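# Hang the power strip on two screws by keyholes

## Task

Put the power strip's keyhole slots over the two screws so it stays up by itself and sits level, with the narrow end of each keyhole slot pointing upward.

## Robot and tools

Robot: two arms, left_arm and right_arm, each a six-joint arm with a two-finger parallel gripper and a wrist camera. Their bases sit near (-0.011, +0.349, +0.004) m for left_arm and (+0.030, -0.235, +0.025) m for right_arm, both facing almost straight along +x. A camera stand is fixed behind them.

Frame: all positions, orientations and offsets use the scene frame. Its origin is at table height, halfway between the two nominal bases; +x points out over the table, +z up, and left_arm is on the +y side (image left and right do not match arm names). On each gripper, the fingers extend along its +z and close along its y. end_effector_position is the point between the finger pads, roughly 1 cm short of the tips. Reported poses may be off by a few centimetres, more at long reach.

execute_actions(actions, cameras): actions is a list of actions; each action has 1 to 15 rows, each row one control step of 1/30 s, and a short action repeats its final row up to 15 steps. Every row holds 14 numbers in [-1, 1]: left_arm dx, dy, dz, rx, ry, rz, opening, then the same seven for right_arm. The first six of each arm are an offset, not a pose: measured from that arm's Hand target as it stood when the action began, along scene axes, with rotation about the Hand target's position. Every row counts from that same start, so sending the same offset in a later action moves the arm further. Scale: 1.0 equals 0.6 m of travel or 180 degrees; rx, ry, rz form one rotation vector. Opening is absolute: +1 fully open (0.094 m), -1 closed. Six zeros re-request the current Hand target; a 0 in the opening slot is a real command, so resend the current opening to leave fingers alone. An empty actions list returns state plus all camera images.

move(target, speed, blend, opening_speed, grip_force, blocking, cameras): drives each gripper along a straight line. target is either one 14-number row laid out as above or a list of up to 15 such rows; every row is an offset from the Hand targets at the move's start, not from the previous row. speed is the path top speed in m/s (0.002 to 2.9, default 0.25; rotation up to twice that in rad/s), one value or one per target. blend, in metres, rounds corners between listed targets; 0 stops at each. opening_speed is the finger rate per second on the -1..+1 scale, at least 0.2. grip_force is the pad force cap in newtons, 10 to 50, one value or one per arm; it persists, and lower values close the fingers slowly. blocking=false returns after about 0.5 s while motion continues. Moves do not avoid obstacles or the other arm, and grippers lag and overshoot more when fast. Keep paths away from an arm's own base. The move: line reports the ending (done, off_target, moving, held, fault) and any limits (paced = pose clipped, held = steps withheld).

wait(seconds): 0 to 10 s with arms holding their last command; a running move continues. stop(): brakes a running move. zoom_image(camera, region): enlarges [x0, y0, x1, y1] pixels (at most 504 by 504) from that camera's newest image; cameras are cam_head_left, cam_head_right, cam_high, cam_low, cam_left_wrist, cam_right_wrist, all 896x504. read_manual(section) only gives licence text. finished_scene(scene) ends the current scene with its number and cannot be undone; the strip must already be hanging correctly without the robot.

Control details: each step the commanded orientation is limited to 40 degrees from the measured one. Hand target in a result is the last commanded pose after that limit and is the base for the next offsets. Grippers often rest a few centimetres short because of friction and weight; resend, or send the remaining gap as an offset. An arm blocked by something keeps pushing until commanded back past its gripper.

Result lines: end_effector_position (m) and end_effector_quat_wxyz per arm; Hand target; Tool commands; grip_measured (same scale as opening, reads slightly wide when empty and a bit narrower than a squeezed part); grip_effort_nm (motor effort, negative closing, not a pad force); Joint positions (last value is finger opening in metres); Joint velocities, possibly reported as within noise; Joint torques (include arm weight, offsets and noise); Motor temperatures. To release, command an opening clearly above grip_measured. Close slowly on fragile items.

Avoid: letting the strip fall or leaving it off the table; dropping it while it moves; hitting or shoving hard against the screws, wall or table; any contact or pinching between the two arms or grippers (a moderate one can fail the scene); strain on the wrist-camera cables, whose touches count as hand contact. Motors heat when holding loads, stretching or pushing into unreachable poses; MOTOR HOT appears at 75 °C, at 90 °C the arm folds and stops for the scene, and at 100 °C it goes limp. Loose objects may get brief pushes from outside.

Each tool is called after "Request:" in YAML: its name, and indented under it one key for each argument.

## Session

Request:
execute_actions:
  actions: []

Request:
zoom_image:
  camera: "cam_high"
  region: [280, 40, 580, 280]

Request:
zoom_image:
  camera: "cam_head_right"
  region: [300, 150, 680, 480]

Request:
zoom_image:
  camera: "cam_head_left"
  region: [300, 150, 680, 480]

Scene clock: 0.00 s.
left_arm: end_effector_position=(+0.3851, +0.3786, +0.1023) grip_measured=+1.000 grip_effort_nm=n/a end_effector_quat_wxyz=(+0.579, -0.055, +0.812, +0.052) | right_arm: end_effector_position=(+0.4237, -0.2554, +0.1248) grip_measured=+1.000 grip_effort_nm=n/a end_effector_quat_wxyz=(+0.590, +0.057, +0.802, -0.074)
Joint positions: left_arm=[0.017 1.538 0.365 0.839 -0.143 -0.027 0.094] | right_arm=[0.076 1.557 0.341 0.91 0.242 0.022 0.094]
Joint velocities: within noise
Joint torques (N m): no reading
Motor temperatures (°C): left_arm=[26 28 37 34 27 27 26] | right_arm=[29 27 36 34 26 25 24]
Heat: left arm: 37 °C; right arm: 36 °C.
Hand target: left_arm +0.3885, +0.3788, +0.1110; +0.589, -0.056, +0.804, +0.052 | right_arm +0.4259, -0.2555, +0.1305; +0.597, +0.059, +0.797, -0.074
Tool commands: left_gripper/opening=+1.0 right_gripper/opening=+1.0
camera_calibration:
cam_left_wrist: T_world_to_cam=[[0.153641, -0.98794, -0.0191974, 0.316345], [-0.680595, -0.0917191, -0.726896, 0.409091], [0.716369, 0.124747, -0.686479, -0.165614], [0, 0, 0, 1]] pos_world=[0.348462, 0.370711, 0.189749]
cam_right_wrist: T_world_to_cam=[[-0.152374, -0.986542, 0.0592977, -0.189836], [-0.66103, 0.0571273, -0.748182, 0.424245], [0.734725, -0.153201, -0.660839, -0.177952], [0, 0, 0, 1]] pos_world=[0.382258, -0.23878, 0.211072]

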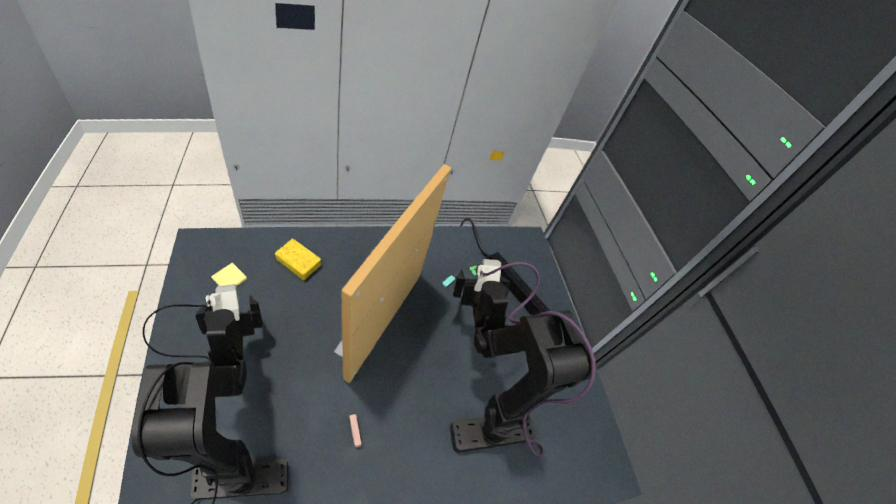

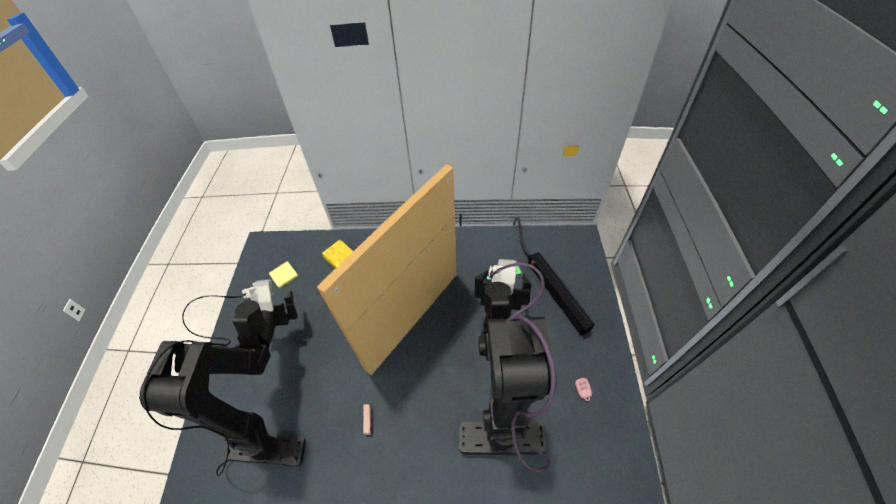

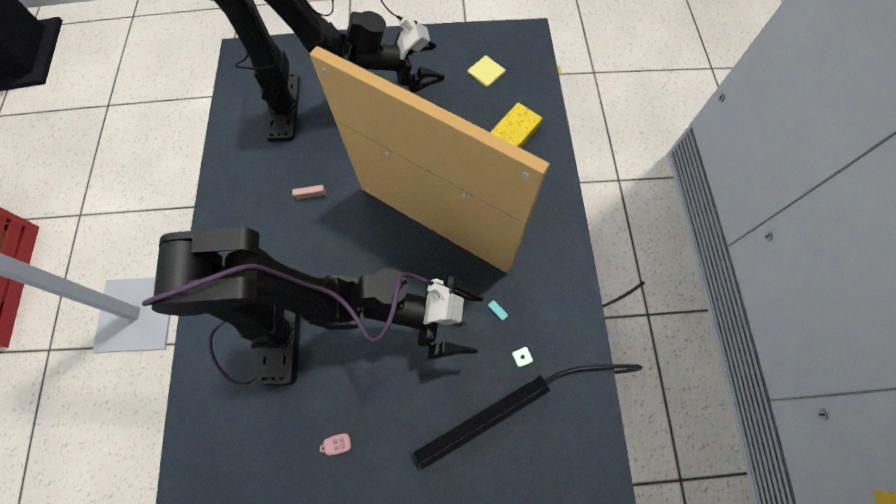

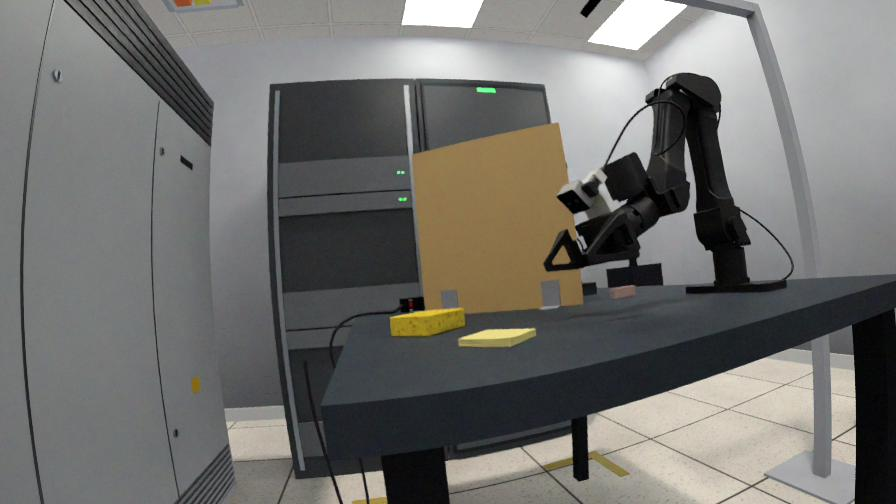

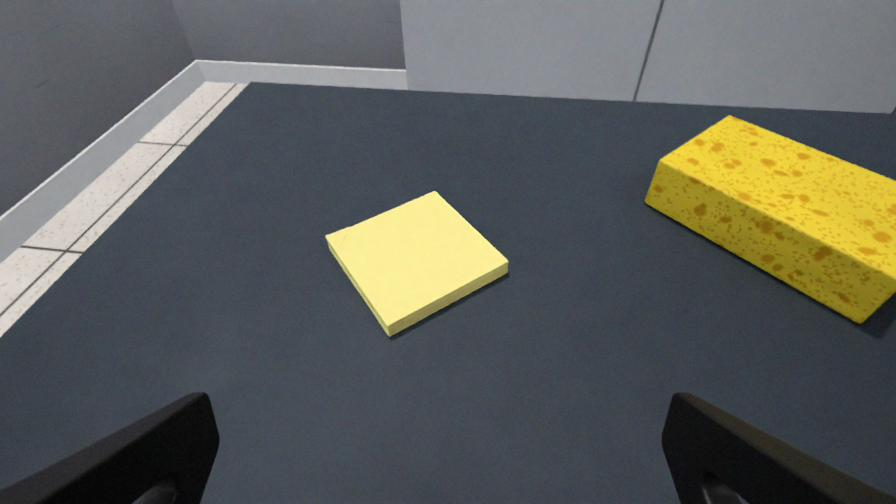

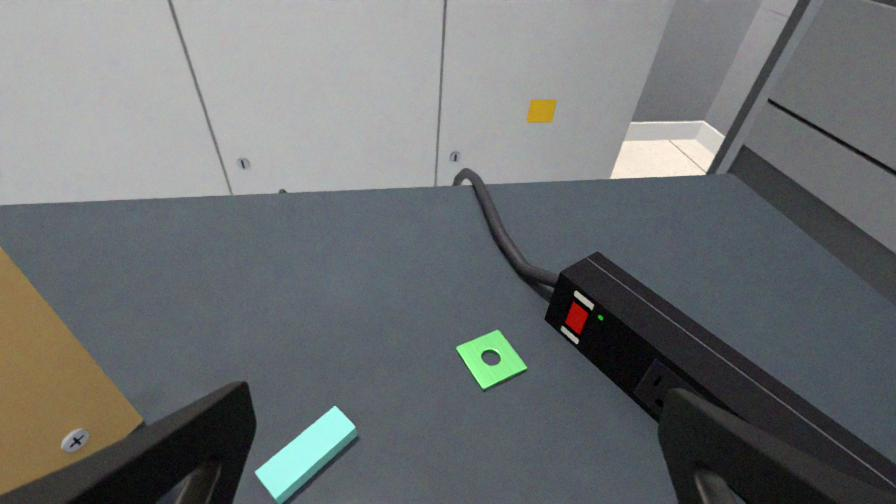

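Scaled by 1.680 from the camera's 896x504 image, which has a finer 1280x720 frame.

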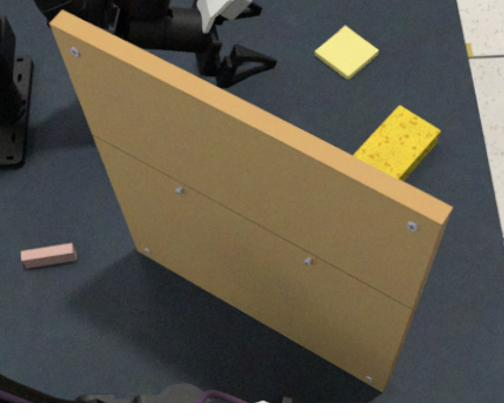

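Scaled by 1.326 from the camera's 896x504 image, which has a finer 1280x720 frame.

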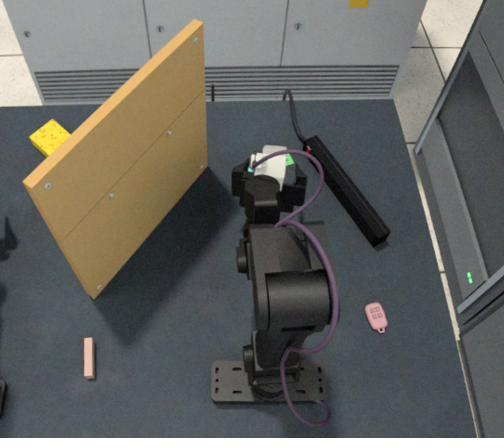

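Scaled by 1.326 from the camera's 896x504 image, which has a finer 1280x720 frame.

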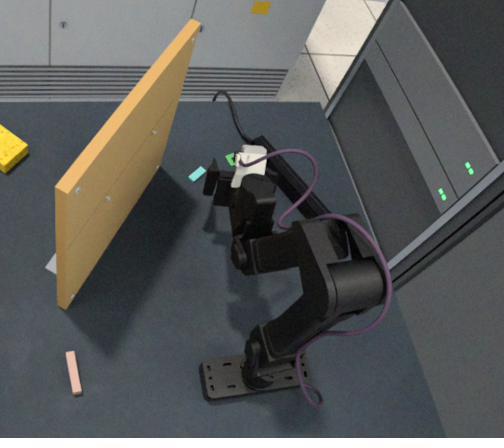

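Request:
zoom_image:
  camera: "cam_high"
  region: [400, 340, 660, 490]

Request:
zoom_image:
  camera: "cam_head_right"
  region: [500, 210, 610, 350]

Request:
zoom_image:
  camera: "cam_right_wrist"
  region: [440, 160, 896, 504]

Request:
zoom_image:
  camera: "cam_head_right"
  region: [310, 160, 470, 390]

Request:
zoom_image:
  camera: "cam_low"
  region: [280, 260, 620, 504]

Scaled by 1.938 from the camera's 896x504 image, which has a finer 1280x720 frame.

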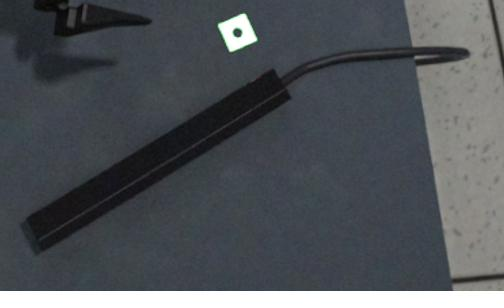

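Scaled by 3.600 from the camera's 896x504 image, which has a finer 1280x720 frame.

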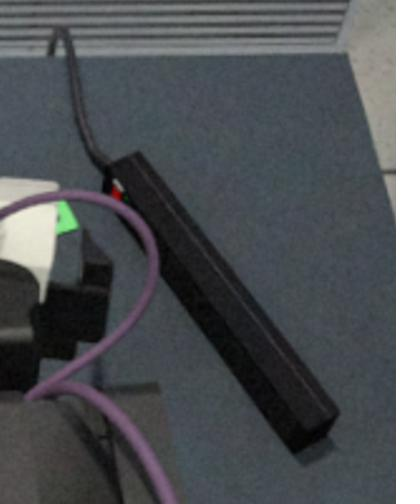

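Scaled by 1.105 from the camera's 896x504 image, which has a finer 1280x720 frame.

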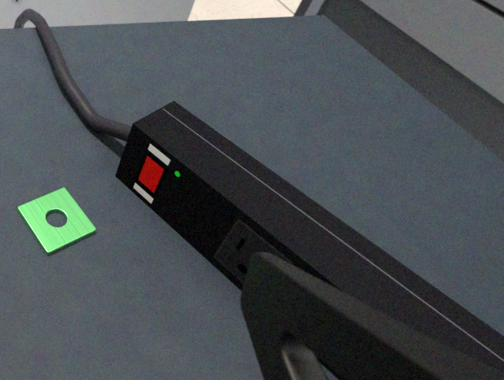

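Scaled by 2.191 from the camera's 896x504 image, which has a finer 1280x720 frame.

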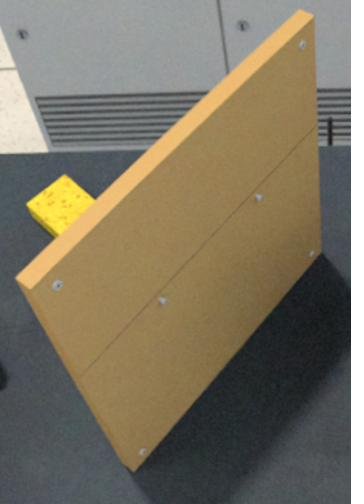

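Scaled by 1.482 from the camera's 896x504 image, which has a finer 1280x720 frame.

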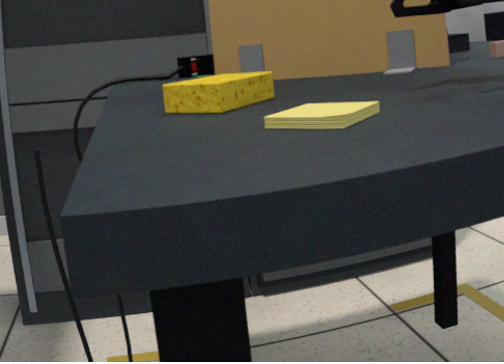

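Request:
move:
  target:
    - [-0.1808,-0.2147,0.6317,0.0041,0.043,-0.2429,-1.0,0.0068,-0.2075,0.0325,0.164,0.1961,-0.1626,1.0]
    - [-0.3892,-0.4647,0.5983,0.0171,0.0705,-0.2969,-1.0,0.0068,-0.3292,-0.0842,0.2734,0.3268,-0.271,1.0]
  speed: [0.35,0.25]
  blend: [0.02,0]
  cameras: ["cam_left_wrist","cam_right_wrist","cam_head_right","cam_high"]

Scene clock: 17.97 s.
left_arm: end_effector_position=(+0.1558, +0.0982, +0.4612) grip_measured=-0.994 grip_effort_nm=-0.31 end_effector_quat_wxyz=(+0.453, +0.340, +0.803, -0.185) | right_arm: end_effector_position=(+0.4276, -0.4527, +0.0827) grip_measured=+1.000 grip_effort_nm=0.00 end_effector_quat_wxyz=(+0.005, +0.540, +0.842, -0.002)
Joint positions: left_arm=[-1.175 1.346 2.118 -1.356 -0.336 -0.202 0] | right_arm=[-0.481 2.313 2.054 -1.301 0.004 0.639 0.094]
Joint torques (N m): left_arm=[-0.73 -2.17 7.19 1.67 -0.32 -0.09] | right_arm=[-0.12 -11.04 7.91 0.42 -0.07 0.09]
Heat: left arm: 40 °C; right arm: 37 °C.
Hand target: left_arm +0.1550, +0.1000, +0.4700; +0.462, +0.332, +0.800, -0.192 | right_arm +0.4300, -0.4529, +0.0799; +0.000, +0.542, +0.840, +0.000
Off the commanded pose: left_arm 0.009 m, 2 deg | right_arm 0.004 m, 1 deg.
move: done
camera_calibration:
cam_left_wrist: T_world_to_cam=[[-0.711187, -0.702933, -0.00990302, 0.183938], [-0.577522, 0.592219, -0.561912, 0.328886], [0.400852, -0.393905, -0.827138, 0.445056], [0, 0, 0, 1]] pos_world=[0.142352, 0.109834, 0.554749]
cam_right_wrist: T_world_to_cam=[[-0.901319, -0.432306, -0.0271172, 0.196832], [-0.405703, 0.820608, 0.402501, 0.547841], [-0.151751, 0.373784, -0.915018, 0.39972], [0, 0, 0, 1]] pos_world=[0.460327, -0.513879, 0.150581]
Images, in order (width x height): cam_head_right 896x504, cam_high 896x504, cam_left_wrist 896x504, cam_right_wrist 896x504.

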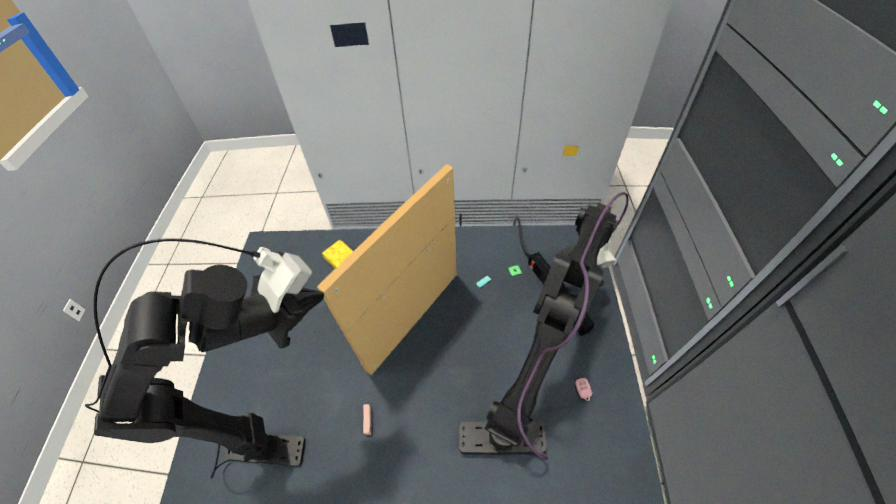

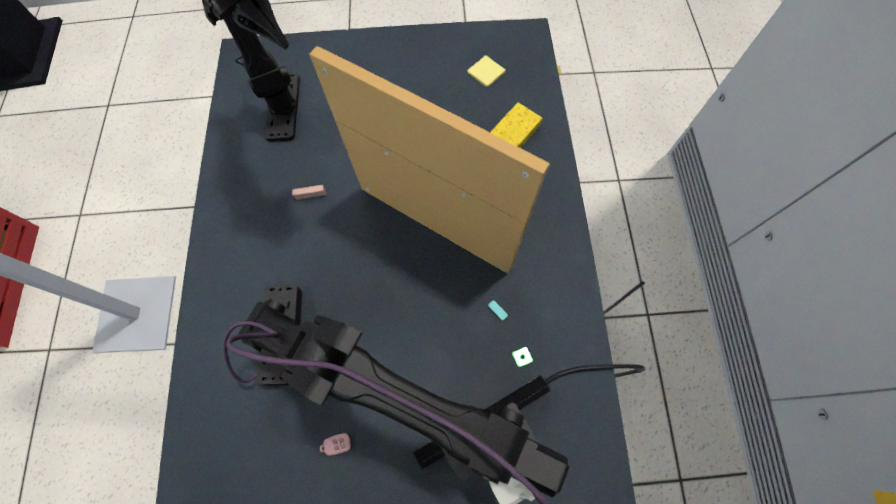

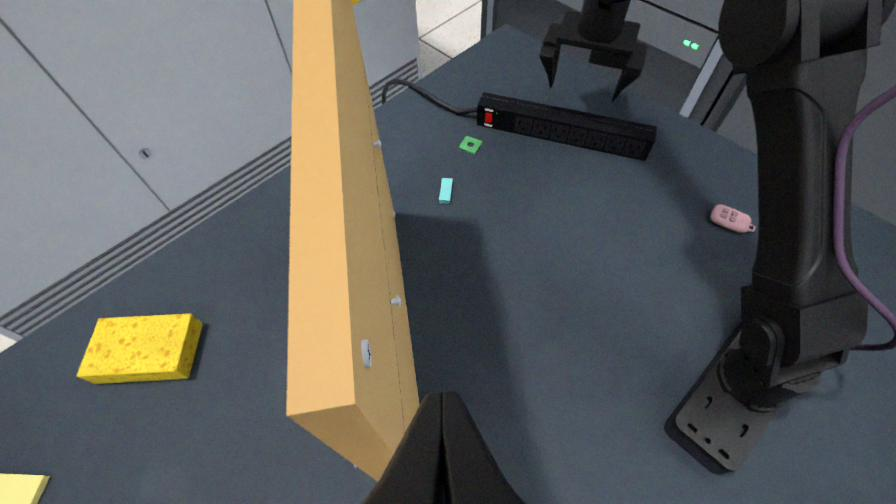

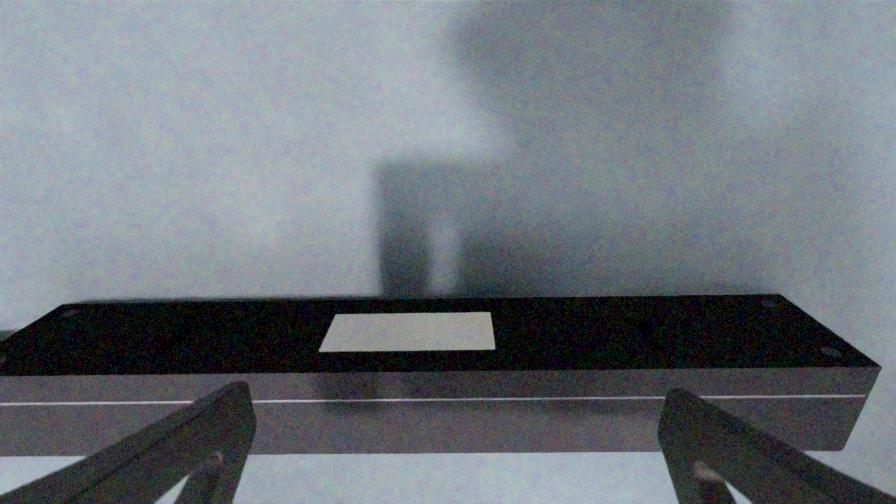

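Request:
zoom_image:
  camera: "cam_right_wrist"
  region: [60, 250, 480, 480]

Request:
zoom_image:
  camera: "cam_right_wrist"
  region: [460, 250, 880, 480]

Scaled by 1.200 from the camera's 896x504 image, which has a finer 1280x720 frame.

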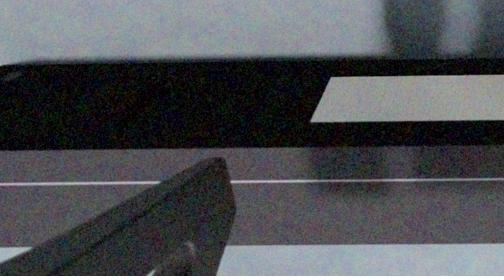

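Scaled by 1.200 from the camera's 896x504 image, which has a finer 1280x720 frame.

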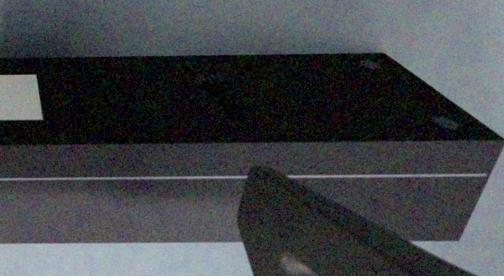

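Request:
zoom_image:
  camera: "cam_right_wrist"
  region: [580, 290, 700, 370]

Request:
zoom_image:
  camera: "cam_right_wrist"
  region: [100, 290, 260, 380]

Scaled by 4.200 from the camera's 896x504 image, which has a finer 1280x720 frame.

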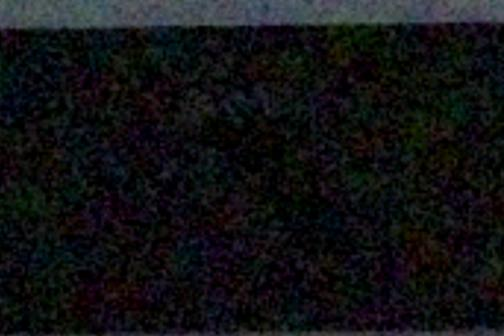

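Scaled by 3.150 from the camera's 896x504 image, which has a finer 1280x720 frame.

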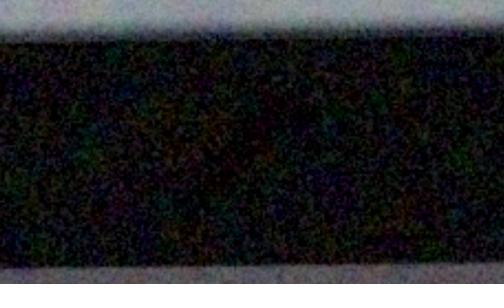

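Request:
zoom_image:
  camera: "cam_right_wrist"
  region: [560, 285, 740, 375]

Request:
zoom_image:
  camera: "cam_right_wrist"
  region: [120, 285, 300, 375]

Scaled by 2.800 from the camera's 896x504 image, which has a finer 1280x720 frame.

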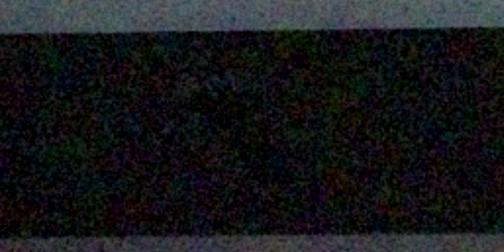

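Scaled by 2.800 from the camera's 896x504 image, which has a finer 1280x720 frame.

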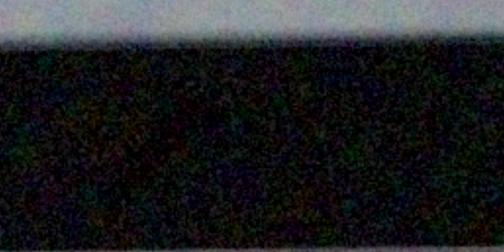

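Request:
move:
  target: [0, 0, 0, 0, 0, 0, -1.0, -0.095, -0.0718, -0.06, 0, 0, 0, 1.0]
  speed: 0.3
  cameras: ["cam_right_wrist"]

Scene clock: 48.23 s.
left_arm: end_effector_position=(+0.1558, +0.0983, +0.4611) grip_measured=-0.994 grip_effort_nm=-0.31 end_effector_quat_wxyz=(+0.453, +0.340, +0.803, -0.185) | right_arm: end_effector_position=(+0.3688, -0.4946, +0.0356) grip_measured=+1.000 grip_effort_nm=0.00 end_effector_quat_wxyz=(-0.017, +0.545, +0.838, +0.000)
Joint positions: left_arm=[-1.175 1.346 2.118 -1.356 -0.336 -0.202 0] | right_arm=[-0.635 2.271 1.794 -1.128 0.003 0.498 0.094]
Joint torques (N m): left_arm=[-0.73 -2.17 7.19 1.68 -0.31 -0.08] | right_arm=[0.03 -14.98 4.6 0.68 0 -0.03]
Motor temperatures (°C): left_arm=[26 28 39 36 27 27 27] | right_arm=[28 32 37 34 26 25 24]
Heat: left arm: 39 °C; right arm: 37 °C.
Hand target: left_arm +0.1550, +0.1000, +0.4700; +0.462, +0.332, +0.800, -0.192 | right_arm +0.3729, -0.4960, +0.0438; +0.000, +0.542, +0.840, +0.000
Off the commanded pose: left_arm 0.009 m, 2 deg | right_arm 0.009 m, 2 deg.
move: done
camera_calibration:
cam_right_wrist: T_world_to_cam=[[-0.907417, -0.420192, -0.00582915, 0.131973], [-0.379922, 0.814368, 0.438706, 0.563471], [-0.179594, 0.400304, -0.898612, 0.386195], [0, 0, 0, 1]] pos_world=[0.403188, -0.558014, 0.10061]
Images, in order (width x height): cam_right_wrist 896x504.

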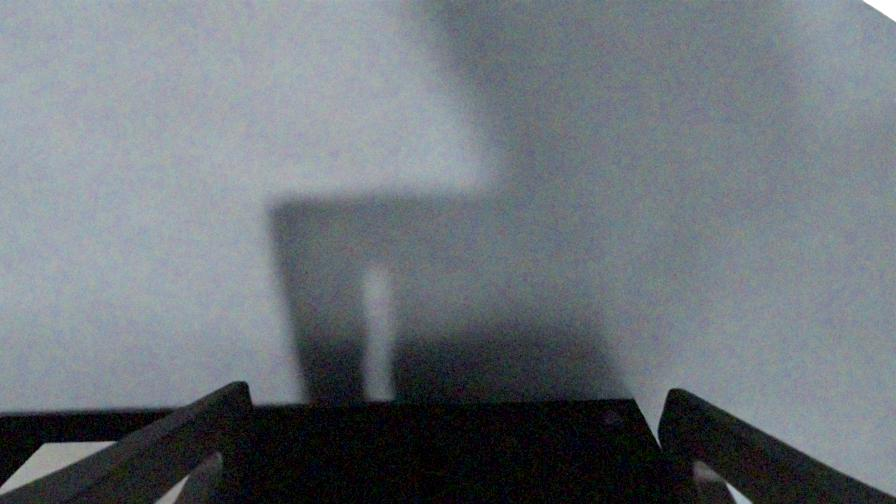

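Request:
zoom_image:
  camera: "cam_right_wrist"
  region: [280, 394, 520, 504]

Request:
zoom_image:
  camera: "cam_right_wrist"
  region: [340, 400, 460, 504]

Scaled by 2.100 from the camera's 896x504 image, which has a finer 1280x720 frame.

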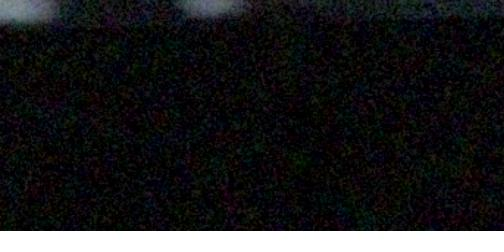

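Scaled by 4.200 from the camera's 896x504 image, which has a finer 1280x720 frame.

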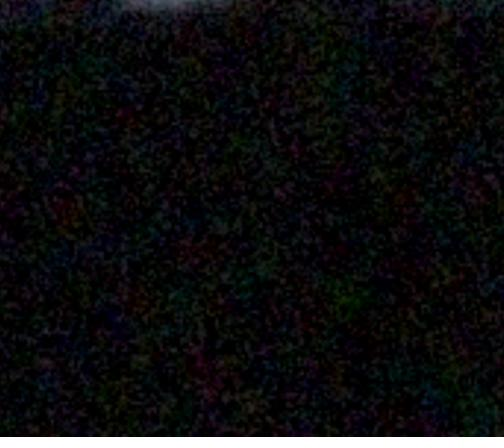

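Request:
execute_actions:
  actions: []
  cameras: ["cam_head_left", "cam_head_right"]

Scene clock: 55.77 s.
left_arm: end_effector_position=(+0.1558, +0.0983, +0.4611) grip_measured=-0.994 grip_effort_nm=-0.31 end_effector_quat_wxyz=(+0.453, +0.340, +0.803, -0.185) | right_arm: end_effector_position=(+0.3689, -0.4947, +0.0356) grip_measured=+1.000 grip_effort_nm=0.00 end_effector_quat_wxyz=(-0.017, +0.545, +0.838, +0.000)
Joint positions: left_arm=[-1.175 1.346 2.118 -1.356 -0.336 -0.202 0] | right_arm=[-0.635 2.271 1.794 -1.127 0.003 0.498 0.094]
Joint velocities: within noise
Joint torques (N m): left_arm=[-0.73 -2.17 7.2 1.69 -0.31 -0.07] | right_arm=[0.25 -14.94 4.44 0.61 -0.06 -0.04]
Motor temperatures (°C): left_arm=[26 28 39 37 27 27 27] | right_arm=[28 33 37 33 26 25 24]
Heat: left arm: 39 °C; right arm: 37 °C.
Hand target: left_arm +0.1550, +0.1000, +0.4700; +0.462, +0.332, +0.800, -0.192 | right_arm +0.3729, -0.4960, +0.0438; +0.000, +0.542, +0.840, +0.000
Tool commands: left_gripper/opening=-1.0 right_gripper/opening=+1.0
Off the commanded pose: left_arm 0.009 m, 2 deg | right_arm 0.009 m, 2 deg.
Images, in order (width x height): cam_head_left 896x504, cam_head_right 896x504.

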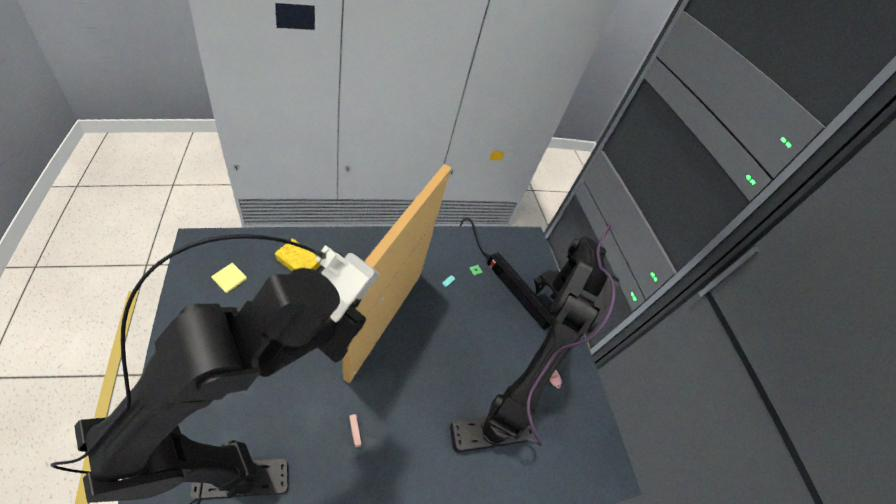

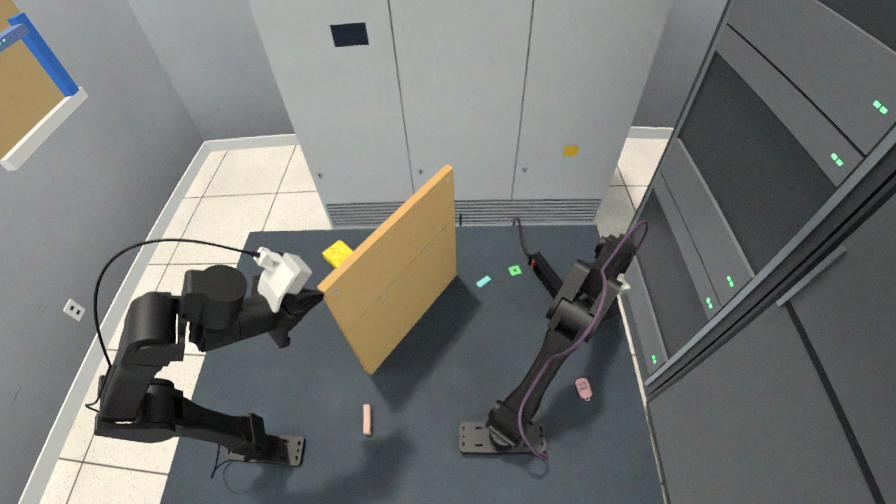

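Request:
move:
  target:
    - [0, 0, 0, 0, 0, 0, -1.0, 0, -0.01, 0.09, 0, 0, 0, 1.0]
    - [0, 0, 0, 0, 0, 0, -1.0, 0.1435, 0.155, 0.11, 0, 0, 0.5033, 1.0]
  speed: 0.4
  blend: [0.02, 0]
  cameras: ["cam_right_wrist", "cam_head_right"]

Scene clock: 66.30 s.
left_arm: end_effector_position=(+0.1558, +0.0983, +0.4611) grip_measured=-0.994 grip_effort_nm=-0.31 end_effector_quat_wxyz=(+0.453, +0.340, +0.803, -0.185) | right_arm: end_effector_position=(+0.4577, -0.4025, +0.1137) grip_measured=+1.000 grip_effort_nm=-0.01 end_effector_quat_wxyz=(+0.005, -0.213, +0.977, -0.005)
Joint positions: left_arm=[-1.175 1.346 2.118 -1.356 -0.336 -0.202 0] | right_arm=[-0.354 2.352 2.244 -1.449 0.003 -0.803 0.094]
Joint torques (N m): left_arm=[-0.73 -2.17 7.19 1.68 -0.31 -0.08] | right_arm=[-0.08 -11.18 8.02 0.38 0.01 -0.08]
Heat: left arm: 39 °C; right arm: 37 °C.
Hand target: left_arm +0.1550, +0.1000, +0.4700; +0.462, +0.332, +0.800, -0.192 | right_arm +0.4591, -0.4030, +0.1099; +0.000, -0.216, +0.976, +0.000
Off the commanded pose: left_arm 0.009 m, 2 deg | right_arm 0.004 m, 1 deg.
move: done
camera_calibration:
cam_right_wrist: T_world_to_cam=[[0.430718, -0.902402, -0.0123675, -0.553932], [-0.822617, -0.398199, 0.40588, 0.206231], [-0.371192, -0.164646, -0.913843, 0.297538], [0, 0, 0, 1]] pos_world=[0.518681, -0.36876, 0.181347]
Images, in order (width x height): cam_head_right 896x504, cam_right_wrist 896x504.

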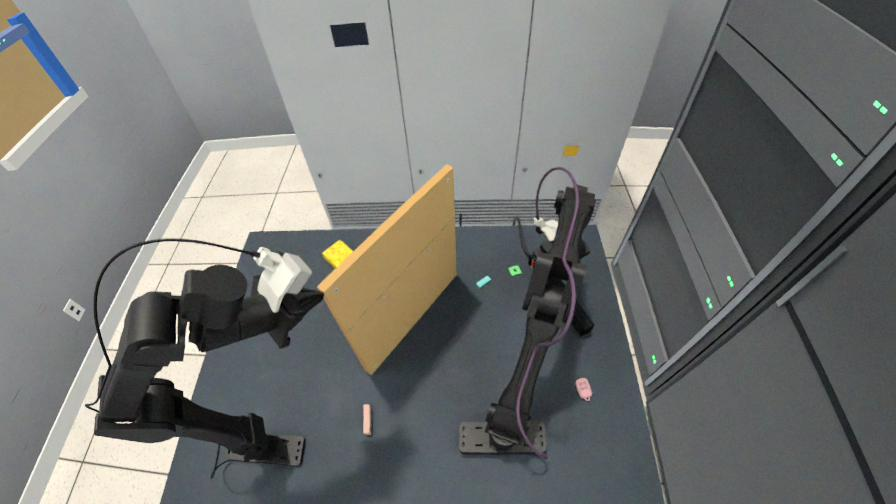

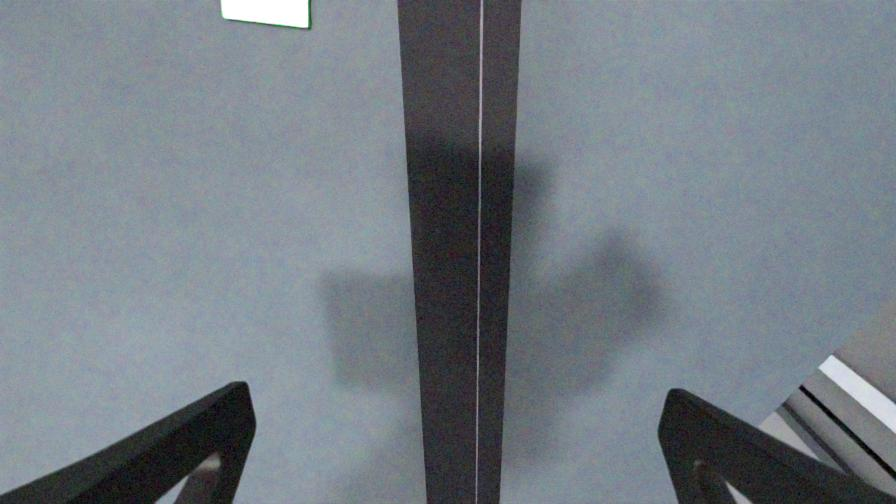

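Request:
move:
  target:
    - [0, 0, 0, 0, 0, 0, -1.0, 0, 0, -0.12, 0, 0, 0, 0.3]
    - [0, 0, 0, 0, 0, 0, -1.0, 0, 0, -0.12, 0, 0, 0, -0.6]
    - [0, 0, 0, 0, 0, 0, -1.0, 0, 0, 0.0, 0, 0, 0, -0.6]
  speed: [0.25, 0.25, 0.2]
  opening_speed: 0.8
  grip_force: 50
  cameras: ["cam_head_right", "cam_right_wrist"]

Scene clock: 73.53 s.
left_arm: end_effector_position=(+0.1558, +0.0983, +0.4611) grip_measured=-0.994 grip_effort_nm=-0.31 end_effector_quat_wxyz=(+0.453, +0.340, +0.803, -0.185) | right_arm: end_effector_position=(+0.4573, -0.4020, +0.1057) grip_measured=-0.306 grip_effort_nm=-1.03 end_effector_quat_wxyz=(-0.001, -0.215, +0.977, -0.001)
Joint positions: left_arm=[-1.175 1.346 2.118 -1.356 -0.336 -0.202 0] | right_arm=[-0.353 2.364 2.233 -1.44 0.002 -0.806 0.033]
Joint torques (N m): left_arm=[-0.73 -2.17 7.2 1.68 -0.31 -0.08] | right_arm=[-0.13 -12.16 8.81 0.29 -0.04 -0.05]
Heat: left arm: 39 °C; right arm: 38 °C.
Hand target: left_arm +0.1550, +0.1000, +0.4700; +0.462, +0.332, +0.800, -0.192 | right_arm +0.4591, -0.4029, +0.1099; +0.000, -0.216, +0.976, +0.000
Off the commanded pose: left_arm 0.009 m, 2 deg | right_arm 0.005 m, 0 deg.
move: done
camera_calibration:
cam_right_wrist: T_world_to_cam=[[0.433629, -0.900799, -0.0229429, -0.553045], [-0.816072, -0.403384, 0.413893, 0.203452], [-0.382089, -0.160753, -0.910037, 0.296354], [0, 0, 0, 1]] pos_world=[0.519081, -0.368474, 0.172798]
Images, in order (width x height): cam_head_right 896x504, cam_right_wrist 896x504.

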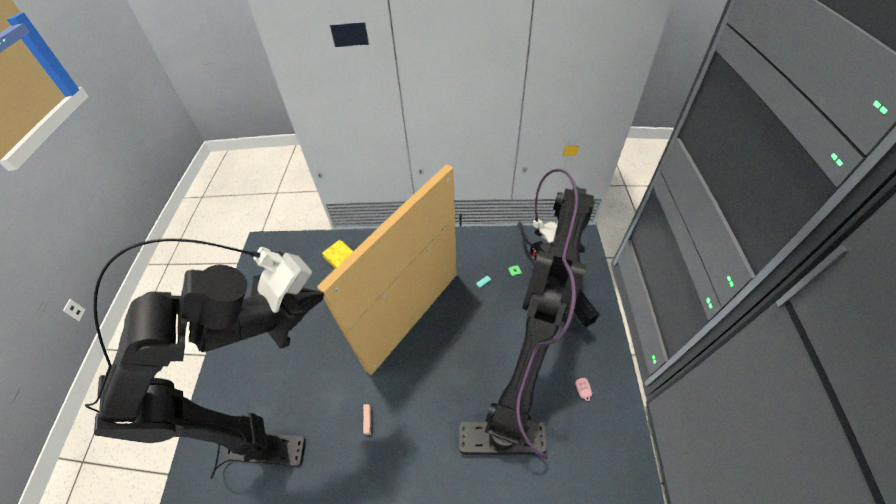

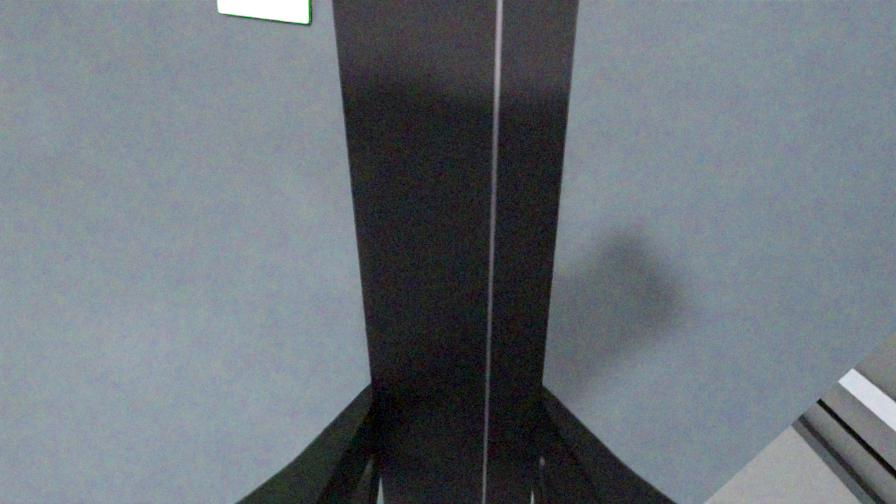

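Request:
move:
  target: [0, 0, 0, 0, 0, 0, -1.0, -0.0985, 0.1215, 0, 0.2719, -0.0271, -0.3189, -0.6]
  speed: 0.35
  cameras: ["cam_head_left", "cam_head_right", "cam_right_wrist"]

Scene clock: 77.13 s.
left_arm: end_effector_position=(+0.1558, +0.0983, +0.4611) grip_measured=-0.994 grip_effort_nm=-0.31 end_effector_quat_wxyz=(+0.453, +0.340, +0.803, -0.185) | right_arm: end_effector_position=(+0.3954, -0.3287, +0.0889) grip_measured=-0.306 grip_effort_nm=-1.03 end_effector_quat_wxyz=(+0.095, +0.283, +0.880, +0.370)
Joint positions: left_arm=[-1.175 1.346 2.118 -1.356 -0.336 -0.202 0] | right_arm=[-0.578 1.997 1.361 -0.971 -0.784 0.009 0.033]
Joint torques (N m): left_arm=[-0.73 -2.18 7.2 1.68 -0.31 -0.07] | right_arm=[-0.73 -14.75 4.62 0.62 -0.74 0.23]
Heat: left arm: 39 °C; right arm: 37 °C.
Hand target: left_arm +0.1550, +0.1000, +0.4700; +0.462, +0.332, +0.800, -0.192 | right_arm +0.4000, -0.3301, +0.1100; +0.124, +0.284, +0.872, +0.379
Off the commanded pose: left_arm 0.009 m, 2 deg | right_arm 0.022 m, 4 deg.
move: off_target (right_arm)
camera_calibration:
cam_right_wrist: T_world_to_cam=[[-0.40472, -0.56039, -0.722609, 0.0449214], [-0.914389, 0.2564, 0.313292, 0.454098], [0.00971097, 0.787542, -0.616185, 0.399844], [0, 0, 0, 1]] pos_world=[0.42952, -0.406151, 0.136573]
Images, in order (width x height): cam_head_left 896x504, cam_head_right 896x504, cam_right_wrist 896x504.

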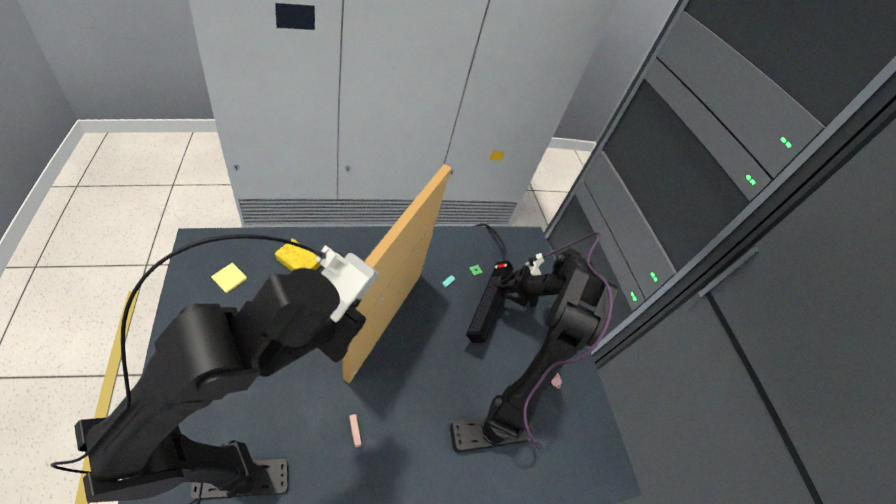

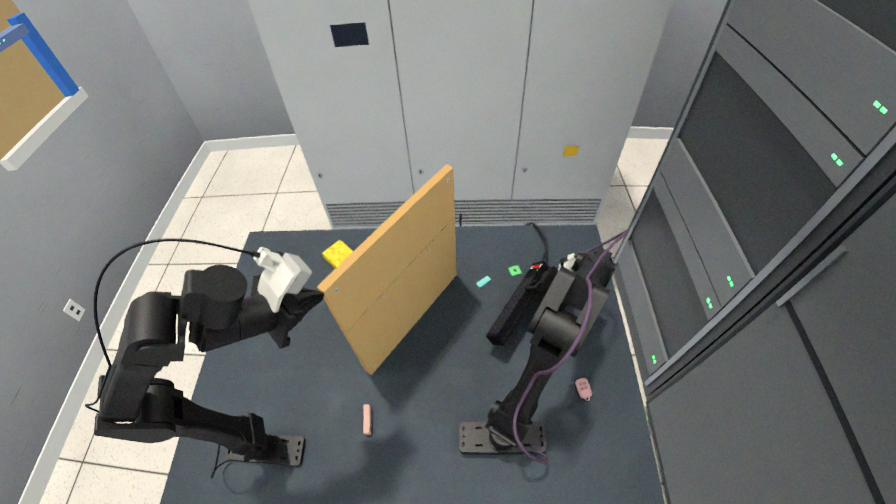

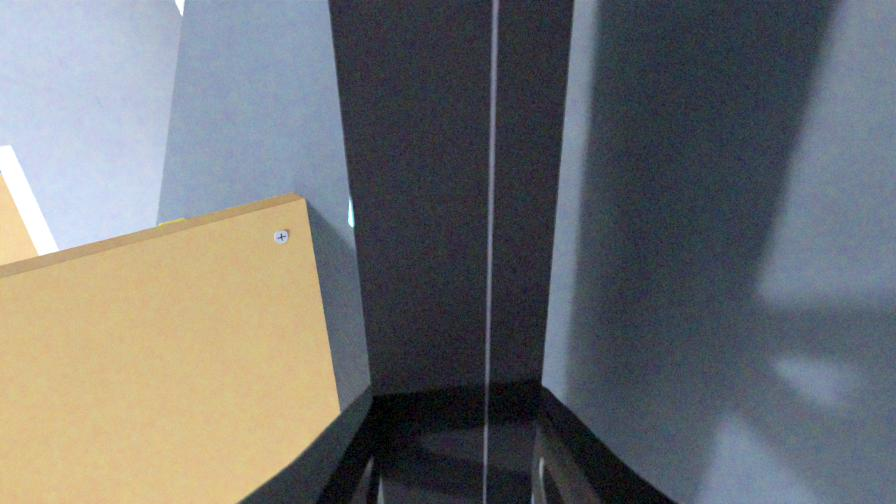

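Request:
move:
  target: [0, 0, 0, 0, 0, 0, -1.0, 0.006, 0, -0.0767, 0.0014, -0.0176, 0, -0.6]
  speed: 0.15
  cameras: ["cam_right_wrist", "cam_left_wrist"]

Scene clock: 80.47 s.
left_arm: end_effector_position=(+0.1558, +0.0983, +0.4611) grip_measured=-0.994 grip_effort_nm=-0.31 end_effector_quat_wxyz=(+0.453, +0.340, +0.803, -0.185) | right_arm: end_effector_position=(+0.4010, -0.3299, +0.0634) grip_measured=-0.306 grip_effort_nm=-1.03 end_effector_quat_wxyz=(+0.141, +0.265, +0.879, +0.371)
Joint positions: left_arm=[-1.175 1.346 2.118 -1.356 -0.336 -0.202 0] | right_arm=[-0.583 2 1.234 -0.747 -0.815 0.009 0.033]
Joint torques (N m): left_arm=[-0.73 -2.17 7.2 1.69 -0.31 -0.08] | right_arm=[-0.92 -8.79 4.51 0.89 -0.78 0.17]
Heat: left arm: 39 °C; right arm: 37 °C.
Hand target: left_arm +0.1550, +0.1000, +0.4700; +0.462, +0.332, +0.800, -0.192 | right_arm +0.4035, -0.3301, +0.0640; +0.148, +0.273, +0.867, +0.389
Off the commanded pose: left_arm 0.009 m, 2 deg | right_arm 0.003 m, 3 deg.
move: off_target (right_arm)
camera_calibration:
cam_left_wrist: T_world_to_cam=[[-0.710831, -0.703293, -0.00989866, 0.183924], [-0.577941, 0.592041, -0.561668, 0.328774], [0.400878, -0.39353, -0.827303, 0.44502], [0, 0, 0, 1]] pos_world=[0.142352, 0.109834, 0.554649]
cam_right_wrist: T_world_to_cam=[[-0.337238, -0.578518, -0.742689, -0.00360701], [-0.938578, 0.267863, 0.217535, 0.487088], [0.0730909, 0.770433, -0.633318, 0.355025], [0, 0, 0, 1]] pos_world=[0.430004, -0.406082, 0.116206]
Images, in order (width x height): cam_left_wrist 896x504, cam_right_wrist 896x504.

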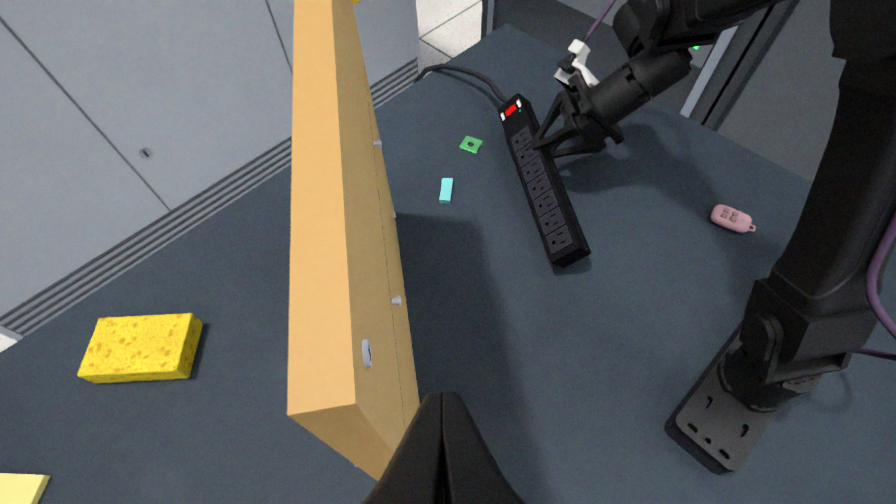

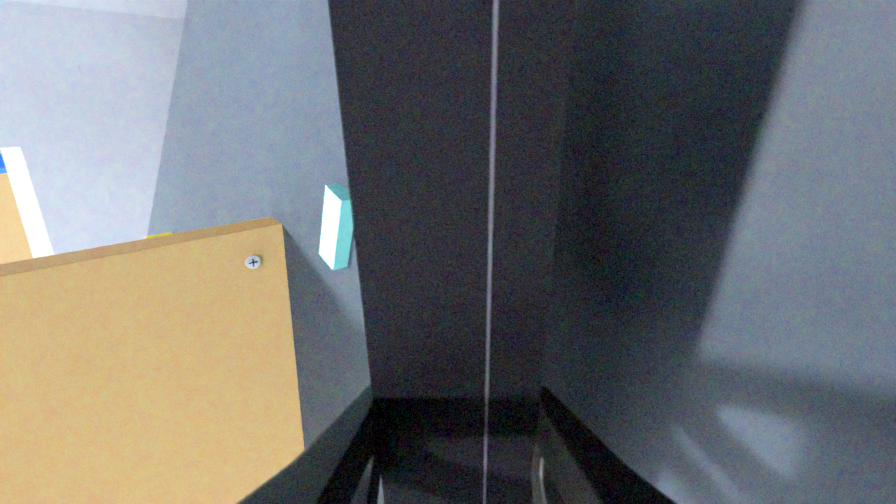

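Request:
move:
  target: [0, 0, 0, 0, 0, 0, -1.0, 0, 0, -0.0367, 0.00915, 0.01326, 0, -0.6]
  speed: 0.12
  cameras: ["cam_left_wrist"]

Scene clock: 82.10 s.
left_arm: end_effector_position=(+0.1558, +0.0983, +0.4611) grip_measured=-0.994 grip_effort_nm=-0.31 end_effector_quat_wxyz=(+0.453, +0.340, +0.803, -0.185) | right_arm: end_effector_position=(+0.3984, -0.3256, +0.0446) grip_measured=-0.306 grip_effort_nm=-1.03 end_effector_quat_wxyz=(+0.118, +0.278, +0.871, +0.388)
Joint positions: left_arm=[-1.175 1.346 2.118 -1.356 -0.336 -0.202 0] | right_arm=[-0.584 2.064 1.234 -0.741 -0.835 0.014 0.033]
Joint torques (N m): left_arm=[-0.73 -2.15 7.2 1.68 -0.31 -0.08] | right_arm=[-0.96 -8.51 5.39 0.83 -0.6 0.18]
Heat: left arm: 39 °C; right arm: 37 °C.
Hand target: left_arm +0.1550, +0.1000, +0.4700; +0.462, +0.332, +0.800, -0.192 | right_arm +0.4036, -0.3300, +0.0420; +0.126, +0.283, +0.865, +0.395
Off the commanded pose: left_arm 0.009 m, 2 deg | right_arm 0.007 m, 2 deg.
move: done
camera_calibration:
cam_left_wrist: T_world_to_cam=[[-0.710831, -0.703293, -0.00989866, 0.183924], [-0.577941, 0.592041, -0.561668, 0.328774], [0.400878, -0.39353, -0.827303, 0.44502], [0, 0, 0, 1]] pos_world=[0.142352, 0.109834, 0.554649]
Images, in order (width x height): cam_left_wrist 896x504.

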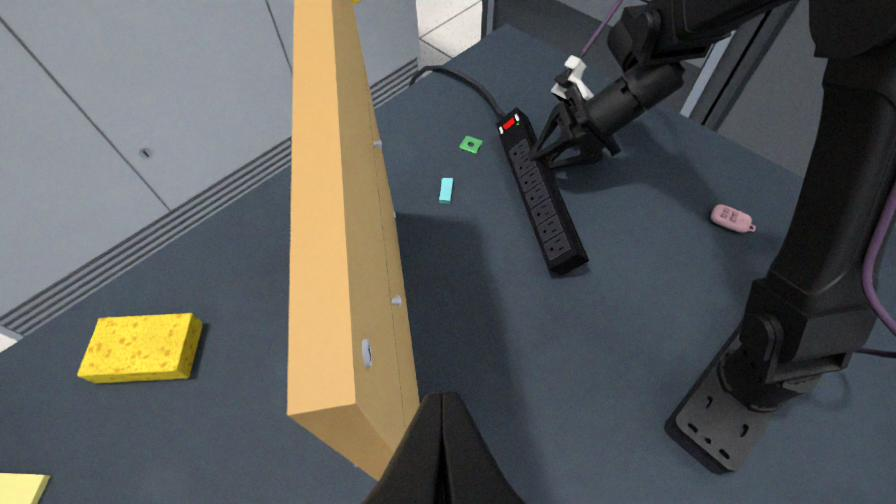

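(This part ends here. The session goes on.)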